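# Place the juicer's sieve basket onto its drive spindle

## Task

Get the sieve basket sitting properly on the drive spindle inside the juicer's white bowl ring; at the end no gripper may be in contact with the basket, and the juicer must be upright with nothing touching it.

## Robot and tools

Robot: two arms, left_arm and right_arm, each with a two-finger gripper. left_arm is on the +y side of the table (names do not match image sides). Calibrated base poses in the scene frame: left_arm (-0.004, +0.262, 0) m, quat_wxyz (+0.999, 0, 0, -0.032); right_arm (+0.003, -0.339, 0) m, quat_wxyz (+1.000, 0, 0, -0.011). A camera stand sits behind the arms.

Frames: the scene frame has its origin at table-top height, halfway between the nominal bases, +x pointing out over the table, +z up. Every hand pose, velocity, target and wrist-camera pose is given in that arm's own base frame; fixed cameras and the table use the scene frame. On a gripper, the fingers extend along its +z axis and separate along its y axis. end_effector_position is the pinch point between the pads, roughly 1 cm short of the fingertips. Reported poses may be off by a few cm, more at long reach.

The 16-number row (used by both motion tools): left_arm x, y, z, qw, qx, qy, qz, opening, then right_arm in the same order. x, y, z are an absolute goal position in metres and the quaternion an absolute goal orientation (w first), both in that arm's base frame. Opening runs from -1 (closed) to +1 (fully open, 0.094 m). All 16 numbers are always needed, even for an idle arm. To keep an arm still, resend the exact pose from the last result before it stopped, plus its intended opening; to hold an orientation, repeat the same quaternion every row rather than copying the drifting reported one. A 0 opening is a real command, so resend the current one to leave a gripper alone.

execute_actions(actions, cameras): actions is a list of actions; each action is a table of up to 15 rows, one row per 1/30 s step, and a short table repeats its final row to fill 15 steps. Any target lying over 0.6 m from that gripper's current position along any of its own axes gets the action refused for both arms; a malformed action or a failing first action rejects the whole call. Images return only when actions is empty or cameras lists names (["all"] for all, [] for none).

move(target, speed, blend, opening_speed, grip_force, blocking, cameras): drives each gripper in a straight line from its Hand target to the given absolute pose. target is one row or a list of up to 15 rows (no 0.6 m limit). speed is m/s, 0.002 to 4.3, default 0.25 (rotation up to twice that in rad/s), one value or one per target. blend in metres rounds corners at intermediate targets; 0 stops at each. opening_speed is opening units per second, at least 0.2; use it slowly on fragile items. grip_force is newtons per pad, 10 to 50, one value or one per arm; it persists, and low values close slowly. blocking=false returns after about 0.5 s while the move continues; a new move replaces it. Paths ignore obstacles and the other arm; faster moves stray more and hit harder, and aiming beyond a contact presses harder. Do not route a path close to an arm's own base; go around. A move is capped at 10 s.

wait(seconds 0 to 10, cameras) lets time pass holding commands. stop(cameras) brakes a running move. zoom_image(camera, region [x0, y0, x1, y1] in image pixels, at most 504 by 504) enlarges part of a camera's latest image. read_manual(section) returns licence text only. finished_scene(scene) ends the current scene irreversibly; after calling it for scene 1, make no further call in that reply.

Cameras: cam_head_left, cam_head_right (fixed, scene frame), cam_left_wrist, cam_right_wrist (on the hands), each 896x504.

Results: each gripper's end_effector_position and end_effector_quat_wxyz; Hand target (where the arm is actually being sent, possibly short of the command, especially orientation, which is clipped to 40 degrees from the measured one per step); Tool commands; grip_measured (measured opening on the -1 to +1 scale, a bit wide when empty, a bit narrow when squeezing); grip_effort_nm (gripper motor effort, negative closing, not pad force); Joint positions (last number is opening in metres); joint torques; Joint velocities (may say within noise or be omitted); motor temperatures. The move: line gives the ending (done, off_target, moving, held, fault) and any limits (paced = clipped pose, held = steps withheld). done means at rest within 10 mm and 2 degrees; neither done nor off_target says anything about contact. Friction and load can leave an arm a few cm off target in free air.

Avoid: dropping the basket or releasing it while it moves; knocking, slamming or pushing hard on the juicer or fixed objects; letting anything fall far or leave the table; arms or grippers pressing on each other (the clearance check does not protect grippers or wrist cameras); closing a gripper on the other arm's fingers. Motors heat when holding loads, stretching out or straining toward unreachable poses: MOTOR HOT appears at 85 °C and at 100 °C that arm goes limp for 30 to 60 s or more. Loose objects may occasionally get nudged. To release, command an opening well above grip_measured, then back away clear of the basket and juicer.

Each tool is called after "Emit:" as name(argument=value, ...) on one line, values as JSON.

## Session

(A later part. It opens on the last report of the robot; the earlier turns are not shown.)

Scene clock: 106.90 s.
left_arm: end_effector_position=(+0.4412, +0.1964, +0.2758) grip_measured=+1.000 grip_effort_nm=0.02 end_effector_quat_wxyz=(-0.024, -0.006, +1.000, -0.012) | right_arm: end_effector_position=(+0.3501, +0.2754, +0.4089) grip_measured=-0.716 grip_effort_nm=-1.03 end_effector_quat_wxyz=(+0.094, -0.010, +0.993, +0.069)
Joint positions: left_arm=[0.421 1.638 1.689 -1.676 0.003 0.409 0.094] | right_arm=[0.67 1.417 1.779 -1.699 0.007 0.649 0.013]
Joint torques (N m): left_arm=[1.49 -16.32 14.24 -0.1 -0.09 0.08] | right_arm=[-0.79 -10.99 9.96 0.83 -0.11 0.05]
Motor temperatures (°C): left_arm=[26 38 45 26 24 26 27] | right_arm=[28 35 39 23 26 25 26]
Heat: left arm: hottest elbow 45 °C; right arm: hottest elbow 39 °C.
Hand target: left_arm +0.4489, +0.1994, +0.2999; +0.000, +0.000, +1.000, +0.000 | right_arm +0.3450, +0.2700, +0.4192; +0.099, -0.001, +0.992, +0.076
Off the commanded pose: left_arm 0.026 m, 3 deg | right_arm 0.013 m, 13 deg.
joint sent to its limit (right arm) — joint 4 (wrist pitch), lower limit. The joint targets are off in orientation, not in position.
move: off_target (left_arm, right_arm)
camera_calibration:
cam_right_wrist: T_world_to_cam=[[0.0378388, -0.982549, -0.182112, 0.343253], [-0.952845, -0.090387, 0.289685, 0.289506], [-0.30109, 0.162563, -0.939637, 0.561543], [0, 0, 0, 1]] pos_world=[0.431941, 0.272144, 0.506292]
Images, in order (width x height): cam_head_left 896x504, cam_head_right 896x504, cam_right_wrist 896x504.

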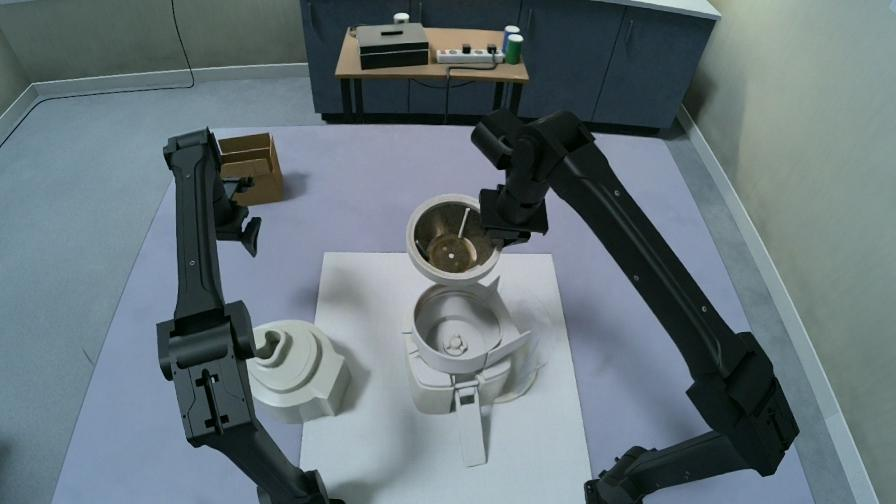

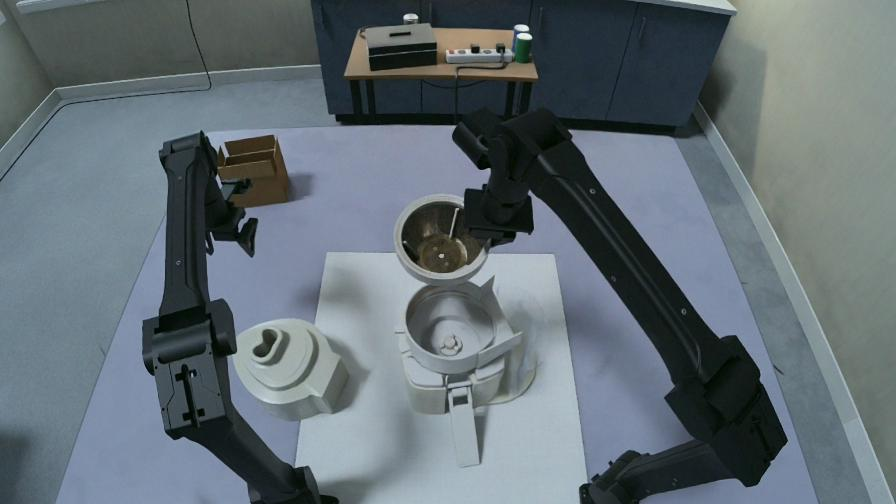

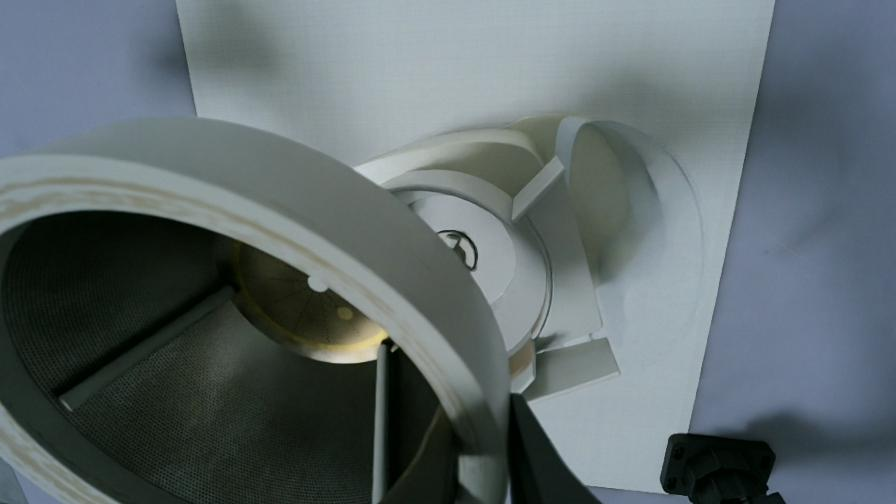

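Emit:
move(target=[0.45,0.2,0.3,0,0,1,0,1,0.333,0.263,0.335,0,0,1,0,-1], speed=0.12, cameras=["cam_head_left","cam_head_right","cam_right_wrist"])

Emit:
zoom_image(camera="cam_head_left", region=[380, 220, 540, 380])

Emit:
zoom_image(camera="cam_head_right", region=[380, 220, 540, 380])

Scene clock: 121.73 s.
left_arm: end_effector_position=(+0.4412, +0.1964, +0.2758) grip_measured=+1.000 grip_effort_nm=0.02 end_effector_quat_wxyz=(-0.024, -0.006, +1.000, -0.012) | right_arm: end_effector_position=(+0.3363, +0.2648, +0.3336) grip_measured=-0.716 grip_effort_nm=-1.03 end_effector_quat_wxyz=(+0.020, -0.006, +1.000, +0.012)
Joint positions: left_arm=[0.421 1.638 1.689 -1.676 0.003 0.409 0.094] | right_arm=[0.67 1.442 1.617 -1.699 0.005 0.657 0.013]
Joint torques (N m): left_arm=[1.85 -16.03 14.02 0.13 -0.06 0.11] | right_arm=[-0.5 -10.93 9.51 0.35 -0.13 0.03]
Heat: left arm: hottest elbow 46 °C; right arm: hottest elbow 38 °C.
Hand target: left_arm +0.4489, +0.1994, +0.2999; +0.000, +0.000, +1.000, +0.000 | right_arm +0.3330, +0.2629, +0.3344; +0.016, +0.000, +1.000, +0.012
Off the commanded pose: left_arm 0.026 m, 3 deg | right_arm 0.004 m, 3 deg.
joint sent to its limit (right arm) — joint 4 (wrist pitch), lower limit. The joint targets still meet the commanded pose.
move: off_target (left_arm, right_arm)
camera_calibration:
cam_right_wrist: T_world_to_cam=[[0.0112787, -0.997283, -0.072798, 0.296022], [-0.899689, -0.0418931, 0.434517, 0.218198], [-0.436386, 0.0605948, -0.897717, 0.546838], [0, 0, 0, 1]] pos_world=[0.431604, 0.271224, 0.417645]
Images, in order (width x height): cam_head_left 896x504, cam_head_right 896x504, cam_right_wrist 896x504.

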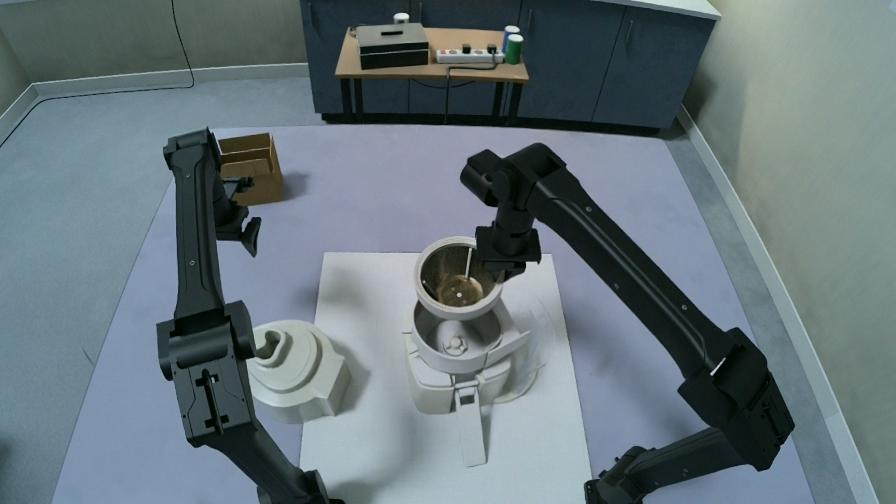

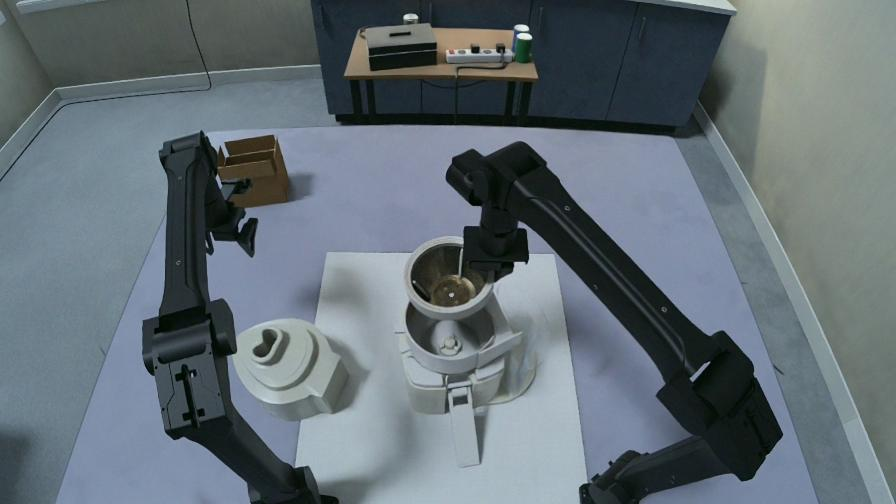

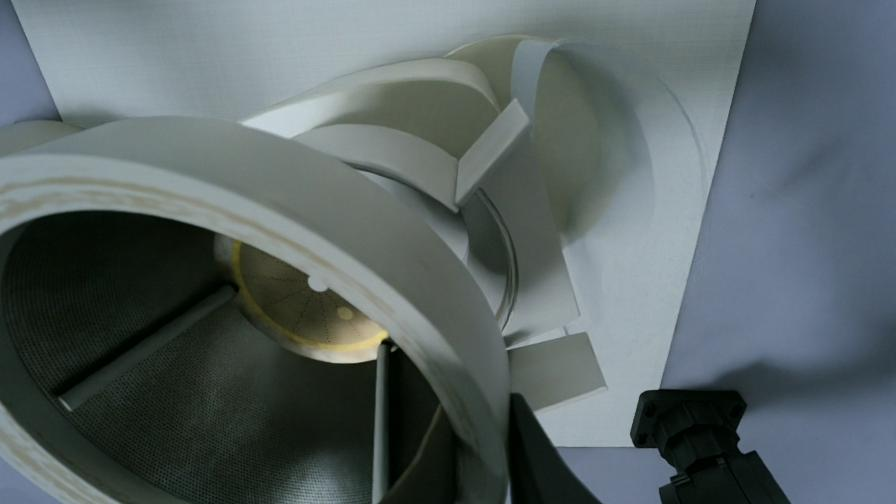

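Scaled by 3.150 from the camera's 896x504 image, which has a finer 1280x720 frame.

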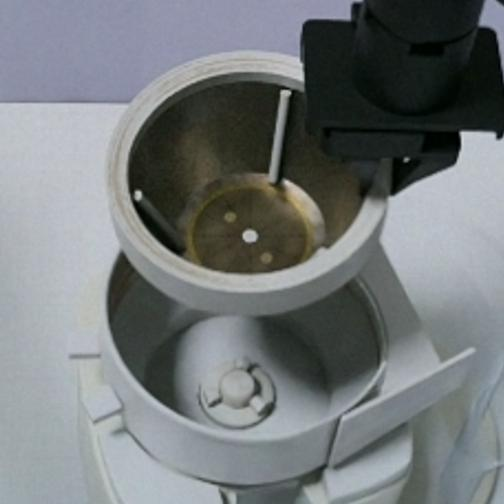

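Scaled by 3.150 from the camera's 896x504 image, which has a finer 1280x720 frame.

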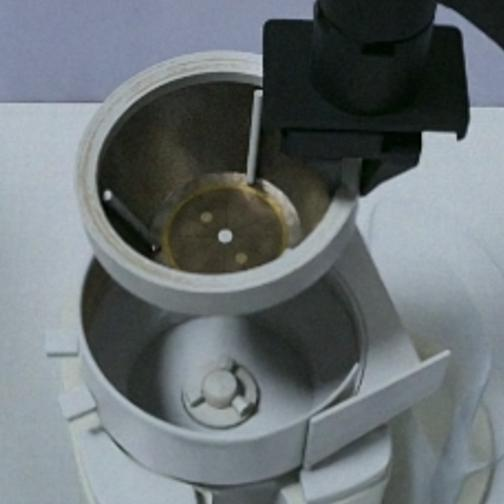

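Emit:
move(target=[0.45,0.2,0.3,0,0,1,0,1,0.327,0.254,0.285,-0.048,0,0.997,0.052,-1], speed=0.08, cameras=["cam_head_left","cam_head_right","cam_left_wrist"])

Emit:
zoom_image(camera="cam_head_left", region=[380, 220, 540, 380])

Emit:
zoom_image(camera="cam_head_right", region=[380, 220, 540, 380])

Scene clock: 150.20 s.
left_arm: end_effector_position=(+0.4412, +0.1964, +0.2758) grip_measured=+1.000 grip_effort_nm=0.02 end_effector_quat_wxyz=(-0.024, -0.006, +1.000, -0.012) | right_arm: end_effector_position=(+0.3240, +0.2563, +0.2831) grip_measured=-0.716 grip_effort_nm=-1.03 end_effector_quat_wxyz=(-0.054, +0.002, +0.998, +0.043)
Joint positions: left_arm=[0.421 1.638 1.689 -1.676 0.003 0.409 0.094] | right_arm=[0.614 1.442 1.48 -1.648 -0.134 0.616 0.013]
Joint torques (N m): left_arm=[1.79 -15.03 13.97 0.09 -0.02 0.09] | right_arm=[-1.32 -11.16 9.18 1.24 -0.29 -0.23]
Heat: left arm: hottest elbow 48 °C; right arm: hottest elbow 36 °C.
Hand target: left_arm +0.4489, +0.1994, +0.2999; +0.000, +0.000, +1.000, +0.000 | right_arm +0.3270, +0.2540, +0.2851; -0.048, +0.000, +0.998, +0.052
Off the commanded pose: left_arm 0.026 m, 3 deg | right_arm 0.004 m, 1 deg.
move: off_target (left_arm)
camera_calibration:
cam_left_wrist: T_world_to_cam=[[0.0156422, -0.999259, 0.0351729, 0.183814], [-0.79053, 0.00917949, 0.612355, 0.211279], [-0.612224, -0.0373838, -0.7898, 0.612906], [0, 0, 0, 1]] pos_world=[0.539383, 0.204651, 0.348231]
Images, in order (width x height): cam_head_left 896x504, cam_head_right 896x504, cam_left_wrist 896x504.

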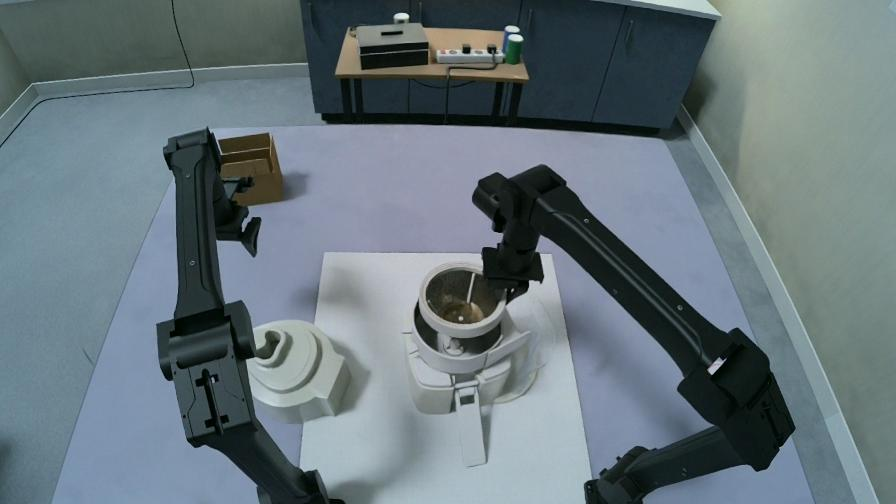

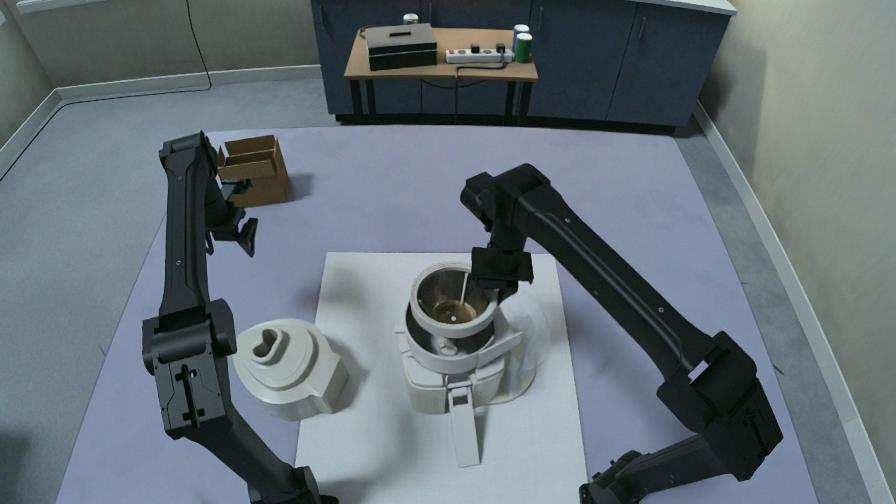

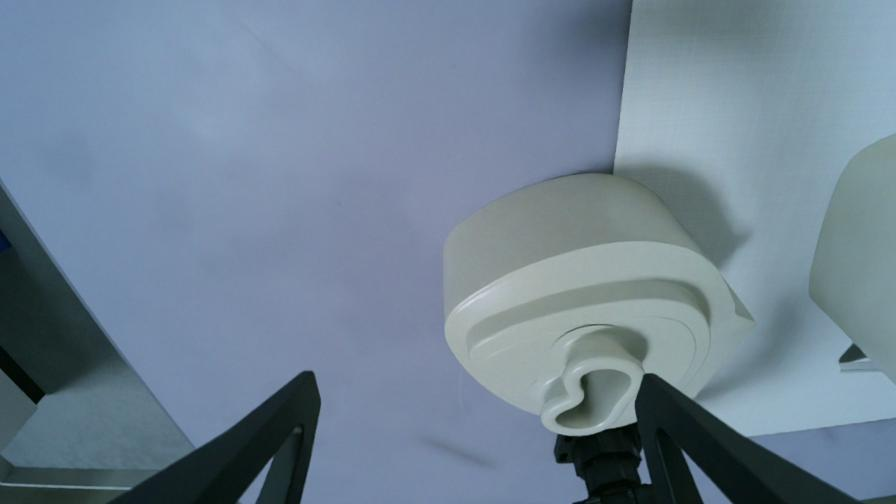

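Scaled by 3.150 from the camera's 896x504 image, which has a finer 1280x720 frame.

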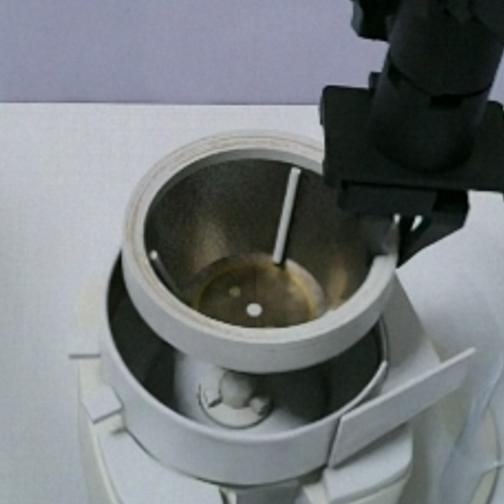

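Scaled by 3.150 from the camera's 896x504 image, which has a finer 1280x720 frame.

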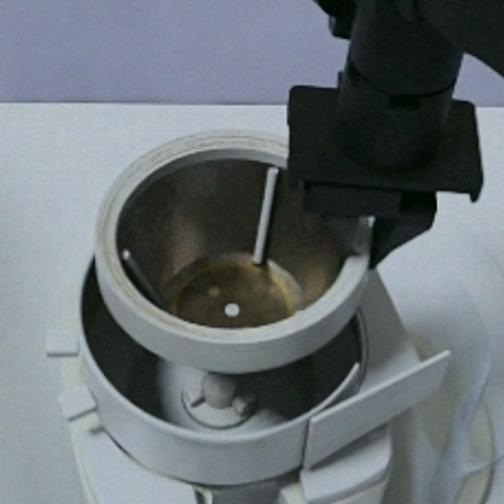

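Emit:
move(target=[0.45,0.2,0.3,0,0,1,0,1,0.329,0.254,0.225,-0.048,0,0.996,0.075,-1], speed=0.06, cameras=["cam_head_left","cam_head_right","cam_right_wrist"])

Emit:
zoom_image(camera="cam_head_left", region=[380, 240, 540, 400])

Emit:
zoom_image(camera="cam_head_right", region=[380, 240, 540, 400])

Scene clock: 165.47 s.
left_arm: end_effector_position=(+0.4412, +0.1964, +0.2758) grip_measured=+1.000 grip_effort_nm=0.02 end_effector_quat_wxyz=(-0.024, -0.006, +1.000, -0.012) | right_arm: end_effector_position=(+0.3233, +0.2601, +0.2477) grip_measured=-0.719 grip_effort_nm=-1.03 end_effector_quat_wxyz=(-0.034, -0.016, +0.996, +0.084)
Joint positions: left_arm=[0.421 1.638 1.689 -1.676 0.003 0.409 0.094] | right_arm=[0.605 1.398 1.339 -1.476 -0.177 0.575 0.013]
Joint torques (N m): left_arm=[1.67 -15.15 14.12 -0.21 -0.08 0.02] | right_arm=[-2.67 -7.94 7.05 1.77 -0.11 0]
Heat: left arm: hottest elbow 49 °C; right arm: hottest elbow 37 °C.
Hand target: left_arm +0.4489, +0.1994, +0.2999; +0.000, +0.000, +1.000, +0.000 | right_arm +0.3281, +0.2537, +0.2256; -0.048, +0.000, +0.996, +0.075
Off the commanded pose: left_arm 0.026 m, 3 deg | right_arm 0.024 m, 3 deg.
move: off_target (left_arm, right_arm)
camera_calibration:
cam_right_wrist: T_world_to_cam=[[0.0195682, -0.976364, -0.215247, 0.312331], [-0.845711, -0.130996, 0.517314, 0.228818], [-0.533283, 0.171914, -0.828284, 0.449509], [0, 0, 0, 1]] pos_world=[0.427117, 0.257646, 0.321179]
Images, in order (width x height): cam_head_left 896x504, cam_head_right 896x504, cam_right_wrist 896x504.

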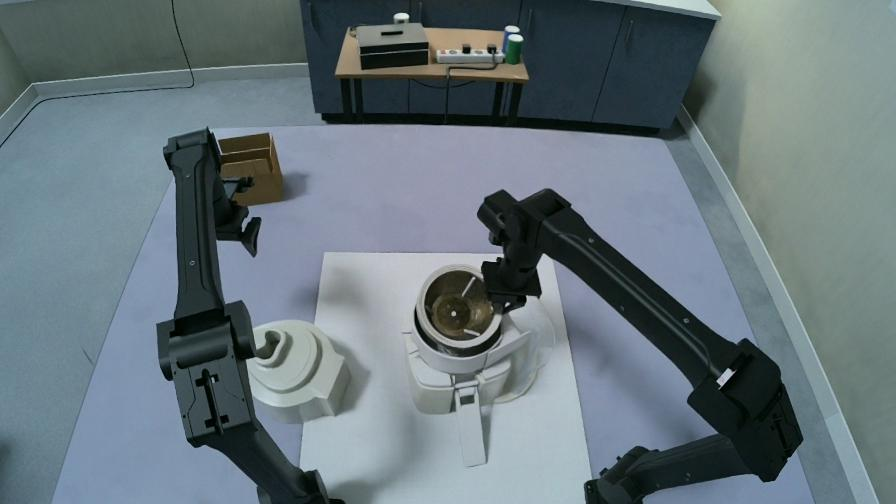

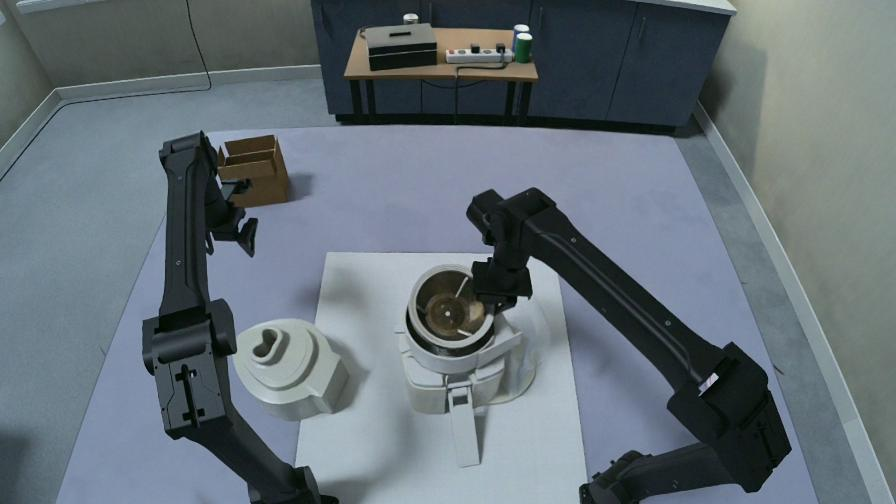

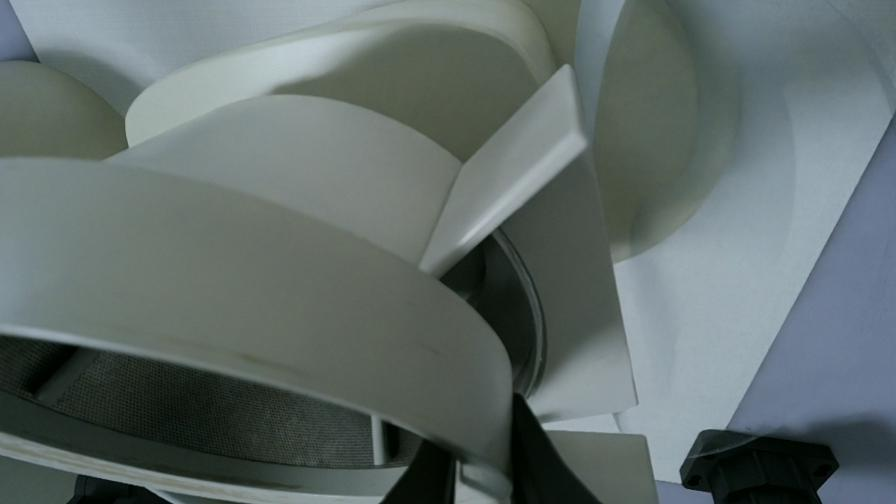

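Scaled by 3.150 from the camera's 896x504 image, which has a finer 1280x720 frame.

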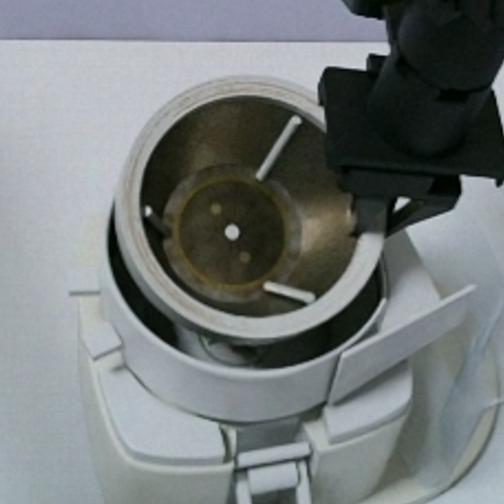

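Scaled by 3.150 from the camera's 896x504 image, which has a finer 1280x720 frame.

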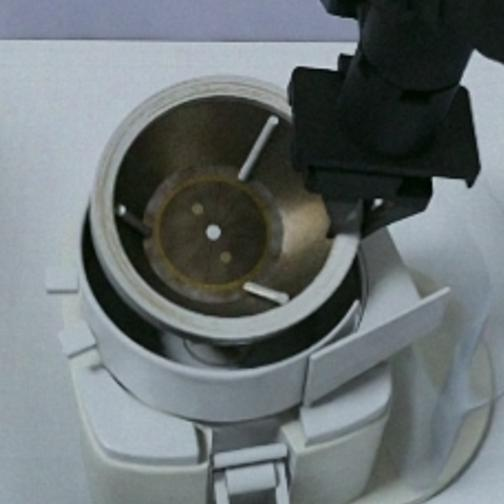

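Emit:
move(target=[[0.45,0.2,0.3,0,0,1,0,1,0.327,0.254,0.27,-0.048,0,0.996,0.06,-1],[0.45,0.2,0.3,0,0,1,0,1,0.307,0.252,0.31,-0.18,0.01,0.98,0.06,-1]], speed=0.1, cameras=["cam_head_left","cam_head_right","cam_right_wrist"])

Emit:
zoom_image(camera="cam_head_left", region=[380, 220, 540, 380])

Emit:
zoom_image(camera="cam_head_right", region=[380, 220, 540, 380])

Scene clock: 194.63 s.
left_arm: end_effector_position=(+0.4412, +0.1964, +0.2758) grip_measured=+1.000 grip_effort_nm=0.02 end_effector_quat_wxyz=(-0.024, -0.006, +1.000, -0.012) | right_arm: end_effector_position=(+0.2953, +0.2489, +0.2775) grip_measured=-0.720 grip_effort_nm=-1.03 end_effector_quat_wxyz=(-0.131, +0.018, +0.987, +0.088)
Joint positions: left_arm=[0.421 1.638 1.689 -1.676 0.003 0.409 0.094] | right_arm=[0.571 1.416 1.419 -1.697 -0.292 0.59 0.013]
Joint torques (N m): left_arm=[2.02 -15.97 14.02 -0.1 -0.07 0.04] | right_arm=[-1.85 -10.93 14.94 -0.03 -0.41 0.06]
Motor temperatures (°C): left_arm=[25 38 50 26 24 26 27] | right_arm=[28 33 37 23 26 25 27]
Heat: left arm: hottest elbow 50 °C; right arm: hottest elbow 37 °C.
Hand target: left_arm +0.4489, +0.1994, +0.2999; +0.000, +0.000, +1.000, +0.000 | right_arm +0.3052, +0.2512, +0.3088; -0.102, +0.023, +0.988, +0.111
Off the commanded pose: left_arm 0.026 m, 3 deg | right_arm 0.035 m, 7 deg.
joint sent to its limit (right arm) — joint 4 (wrist pitch), lower limit. The joint targets are off in orientation, not in position.
move: off_target (left_arm, right_arm)
camera_calibration:
cam_right_wrist: T_world_to_cam=[[-0.0751226, -0.97393, -0.214049, 0.335404], [-0.732477, -0.0917598, 0.67458, 0.10137], [-0.676635, 0.207462, -0.706488, 0.460893], [0, 0, 0, 1]] pos_world=[0.411304, 0.240343, 0.329026]
Images, in order (width x height): cam_head_left 896x504, cam_head_right 896x504, cam_right_wrist 896x504.

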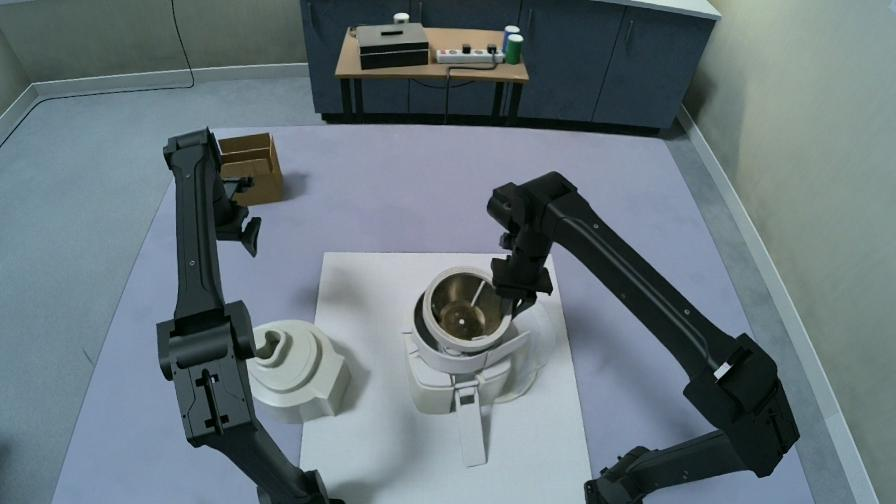

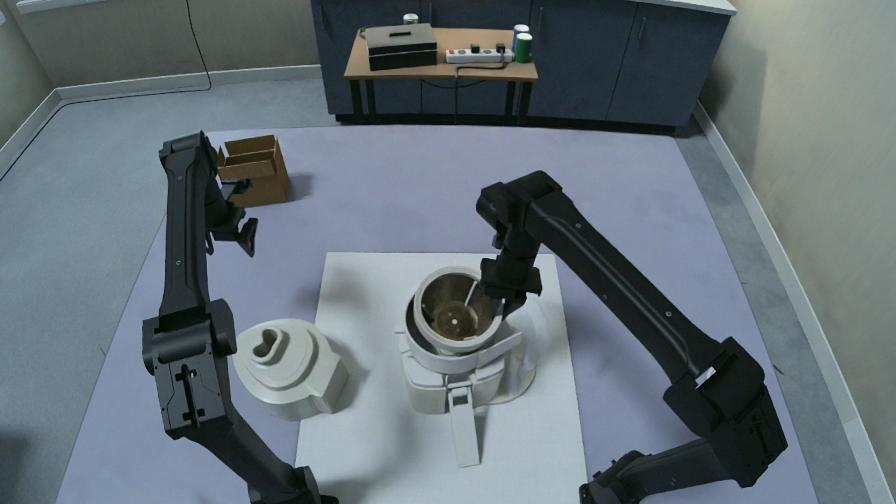

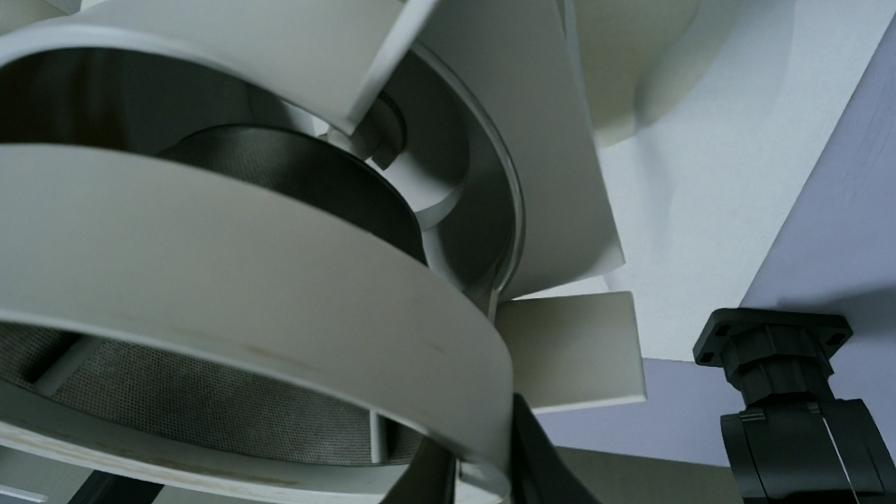

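Scaled by 3.150 from the camera's 896x504 image, which has a finer 1280x720 frame.

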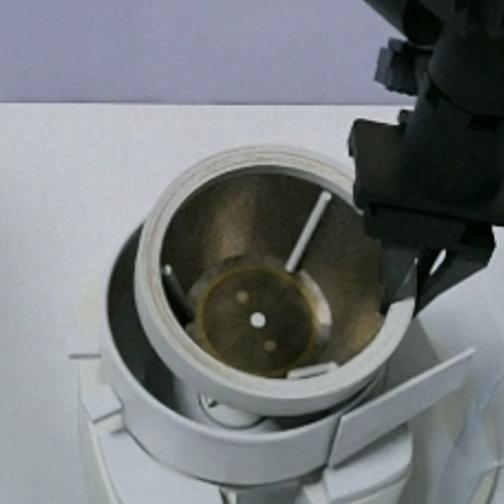

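Scaled by 3.150 from the camera's 896x504 image, which has a finer 1280x720 frame.

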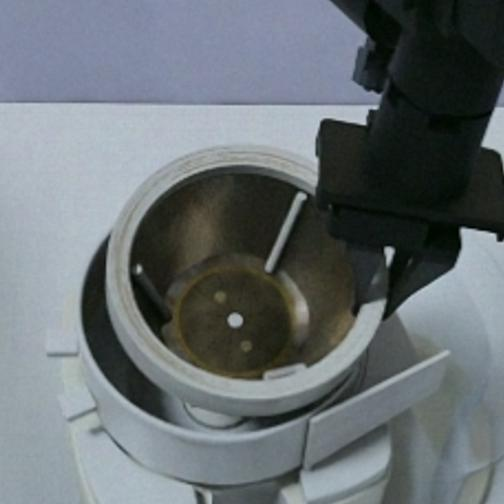

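Emit:
move(target=[[0.45,0.2,0.3,0,0,1,0,1,0.287,0.261,0.28,-0.135,0.01,0.987,0.085,-1],[0.45,0.2,0.3,0,0,1,0,1,0.287,0.261,0.24,-0.135,0.01,0.987,0.085,-1]], speed=0.06, cameras=["cam_head_left","cam_head_right","cam_right_wrist"])

Emit:
zoom_image(camera="cam_head_left", region=[380, 240, 540, 400])

Emit:
zoom_image(camera="cam_head_right", region=[380, 240, 540, 400])

Scene clock: 222.77 s.
left_arm: end_effector_position=(+0.4412, +0.1964, +0.2758) grip_measured=+1.000 grip_effort_nm=0.02 end_effector_quat_wxyz=(-0.024, -0.006, +1.000, -0.012) | right_arm: end_effector_position=(+0.2883, +0.2578, +0.2639) grip_measured=-0.722 grip_effort_nm=-1.03 end_effector_quat_wxyz=(-0.122, +0.009, +0.988, +0.096)
Joint positions: left_arm=[0.421 1.638 1.689 -1.676 0.003 0.409 0.094] | right_arm=[0.598 1.399 1.367 -1.632 -0.298 0.603 0.013]
Joint torques (N m): left_arm=[1.9 -15.68 13.86 -0.16 -0.09 0.05] | right_arm=[0.91 -8.06 6.32 1.63 -0.03 0.05]
Motor temperatures (°C): left_arm=[25 38 51 26 24 26 27] | right_arm=[27 34 43 23 27 25 27]
Heat: left arm: hottest elbow 51 °C; right arm: hottest elbow 43 °C.
Hand target: left_arm +0.4489, +0.1994, +0.2999; +0.000, +0.000, +1.000, +0.000 | right_arm +0.2863, +0.2604, +0.2407; -0.135, +0.010, +0.987, +0.085
Off the commanded pose: left_arm 0.026 m, 3 deg | right_arm 0.024 m, 2 deg.
move: off_target (left_arm, right_arm)
camera_calibration:
cam_right_wrist: T_world_to_cam=[[-0.0566756, -0.9707, -0.233515, 0.339632], [-0.743993, -0.114908, 0.658233, 0.119896], [-0.66578, 0.211039, -0.715681, 0.44309], [0, 0, 0, 1]] pos_world=[0.403451, 0.249948, 0.317501]
Images, in order (width x height): cam_head_left 896x504, cam_head_right 896x504, cam_right_wrist 896x504.

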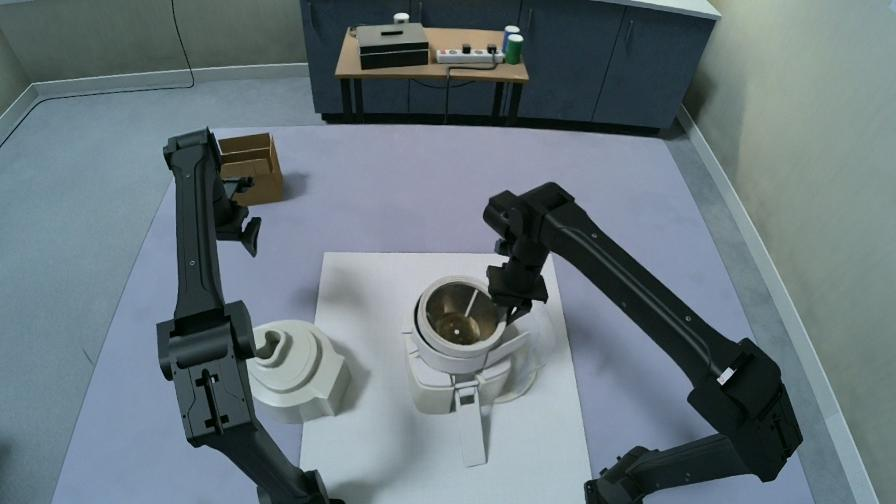

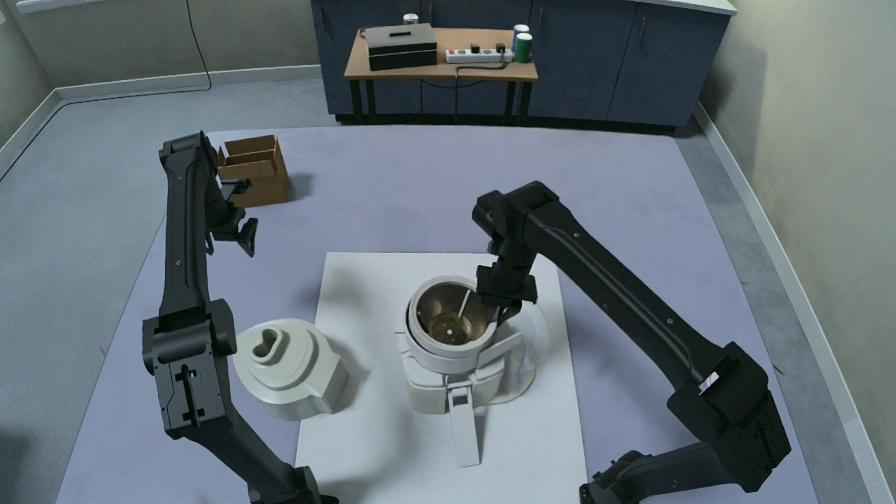

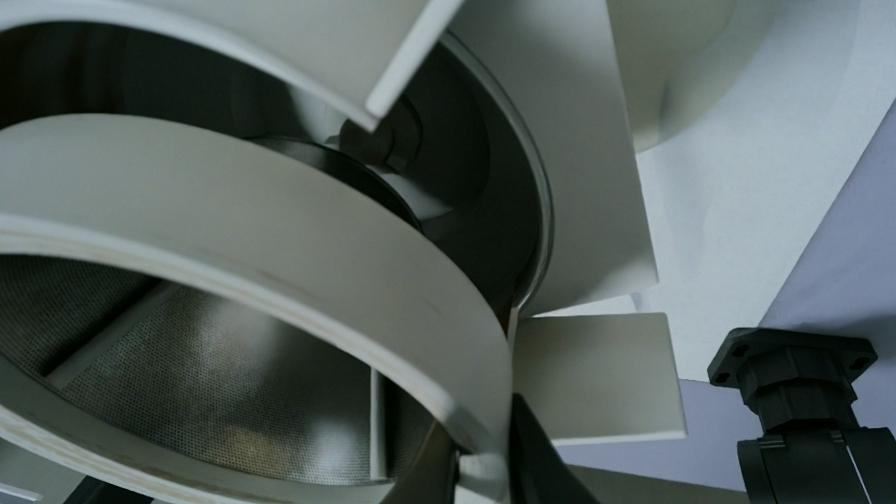

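Scaled by 3.150 from the camera's 896x504 image, which has a finer 1280x720 frame.

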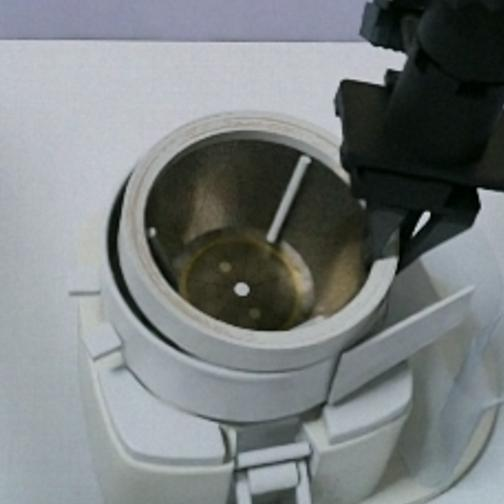

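Scaled by 3.150 from the camera's 896x504 image, which has a finer 1280x720 frame.

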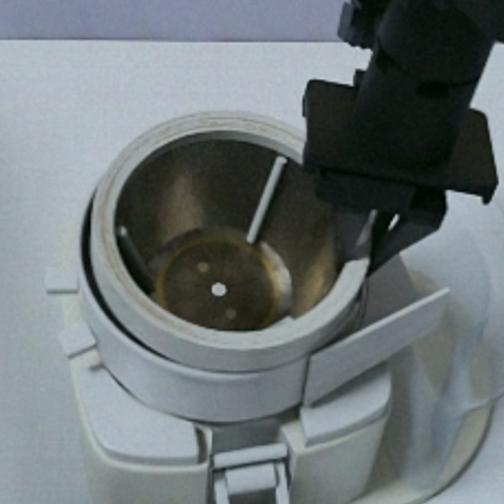

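Emit:
move(target=[0.45,0.2,0.3,0,0,1,0,1,0.29,0.264,0.215,-0.16,0.01,0.985,0.085,-1], speed=0.05, cameras=["cam_head_left","cam_head_right","cam_right_wrist"])

Emit:
zoom_image(camera="cam_head_left", region=[380, 240, 540, 400])

Emit:
zoom_image(camera="cam_head_right", region=[380, 240, 540, 400])

Scene clock: 231.43 s.
left_arm: end_effector_position=(+0.4412, +0.1964, +0.2758) grip_measured=+1.000 grip_effort_nm=0.02 end_effector_quat_wxyz=(-0.024, -0.006, +1.000, -0.012) | right_arm: end_effector_position=(+0.2932, +0.2635, +0.2230) grip_measured=-0.729 grip_effort_nm=-1.03 end_effector_quat_wxyz=(-0.154, +0.018, +0.984, +0.088)
Joint positions: left_arm=[0.421 1.638 1.689 -1.676 0.003 0.409 0.094] | right_arm=[0.593 1.466 1.321 -1.582 -0.321 0.604 0.013]
Joint torques (N m): left_arm=[0.73 -15.91 14.08 -0.01 -0.07 0.08] | right_arm=[-0.26 -9.58 7.95 0.8 -0.19 -0.2]
Heat: left arm: hottest elbow 51 °C; right arm: hottest elbow 41 °C.
Hand target: left_arm +0.4489, +0.1994, +0.2999; +0.000, +0.000, +1.000, +0.000 | right_arm +0.2899, +0.2639, +0.2151; -0.160, +0.010, +0.983, +0.085
Off the commanded pose: left_arm 0.026 m, 3 deg | right_arm 0.009 m, 1 deg.
move: off_target (left_arm)
camera_calibration:
cam_right_wrist: T_world_to_cam=[[-0.0799027, -0.973876, -0.212559, 0.338891], [-0.700481, -0.0968537, 0.707068, 0.122653], [-0.709184, 0.20539, -0.674443, 0.420981], [0, 0, 0, 1]] pos_world=[0.411548, 0.255451, 0.269238]
Images, in order (width x height): cam_head_left 896x504, cam_head_right 896x504, cam_right_wrist 896x504.

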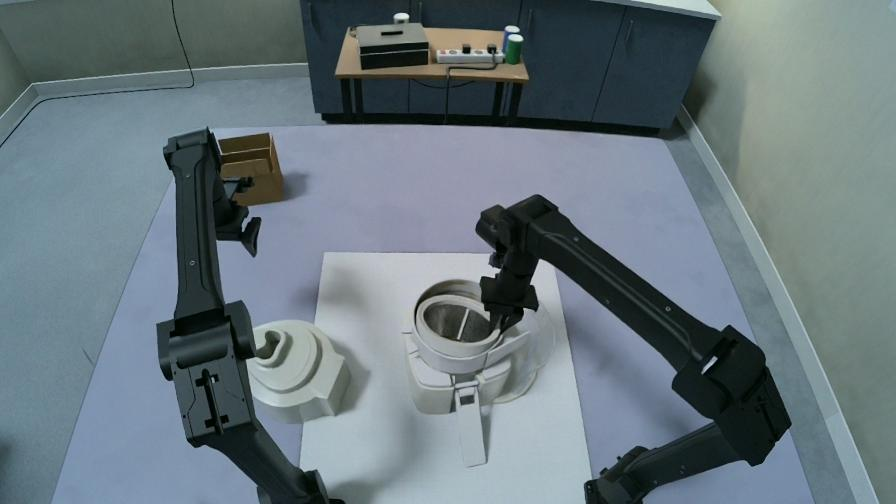

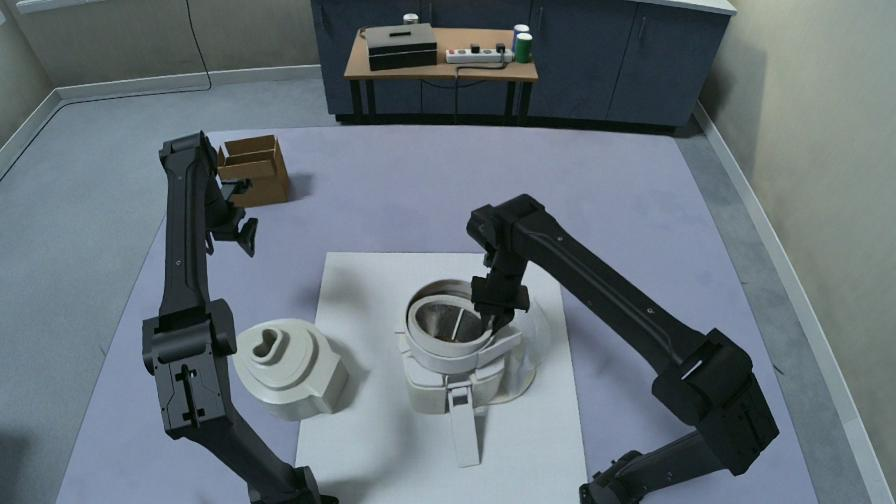

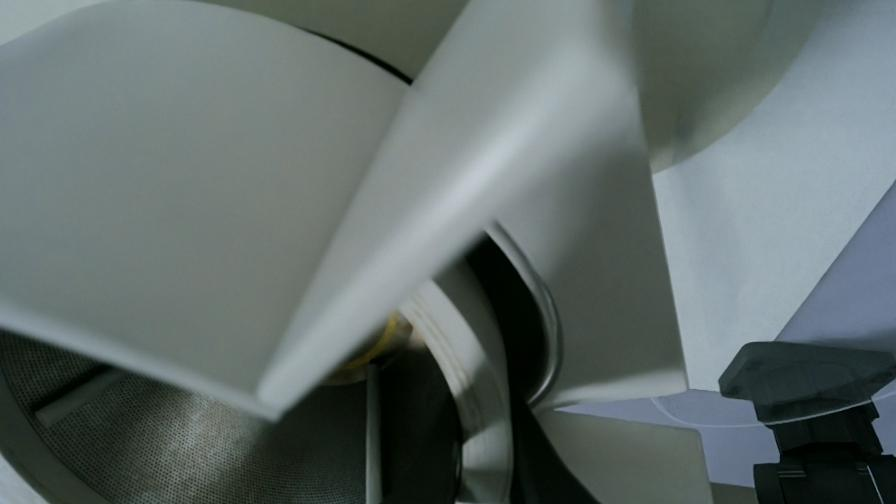

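Scaled by 3.150 from the camera's 896x504 image, which has a finer 1280x720 frame.

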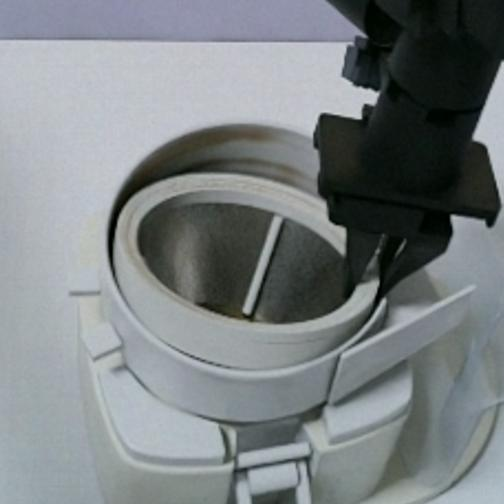

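Scaled by 3.150 from the camera's 896x504 image, which has a finer 1280x720 frame.

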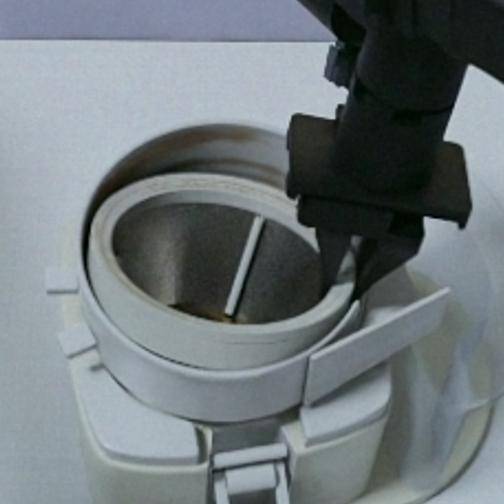

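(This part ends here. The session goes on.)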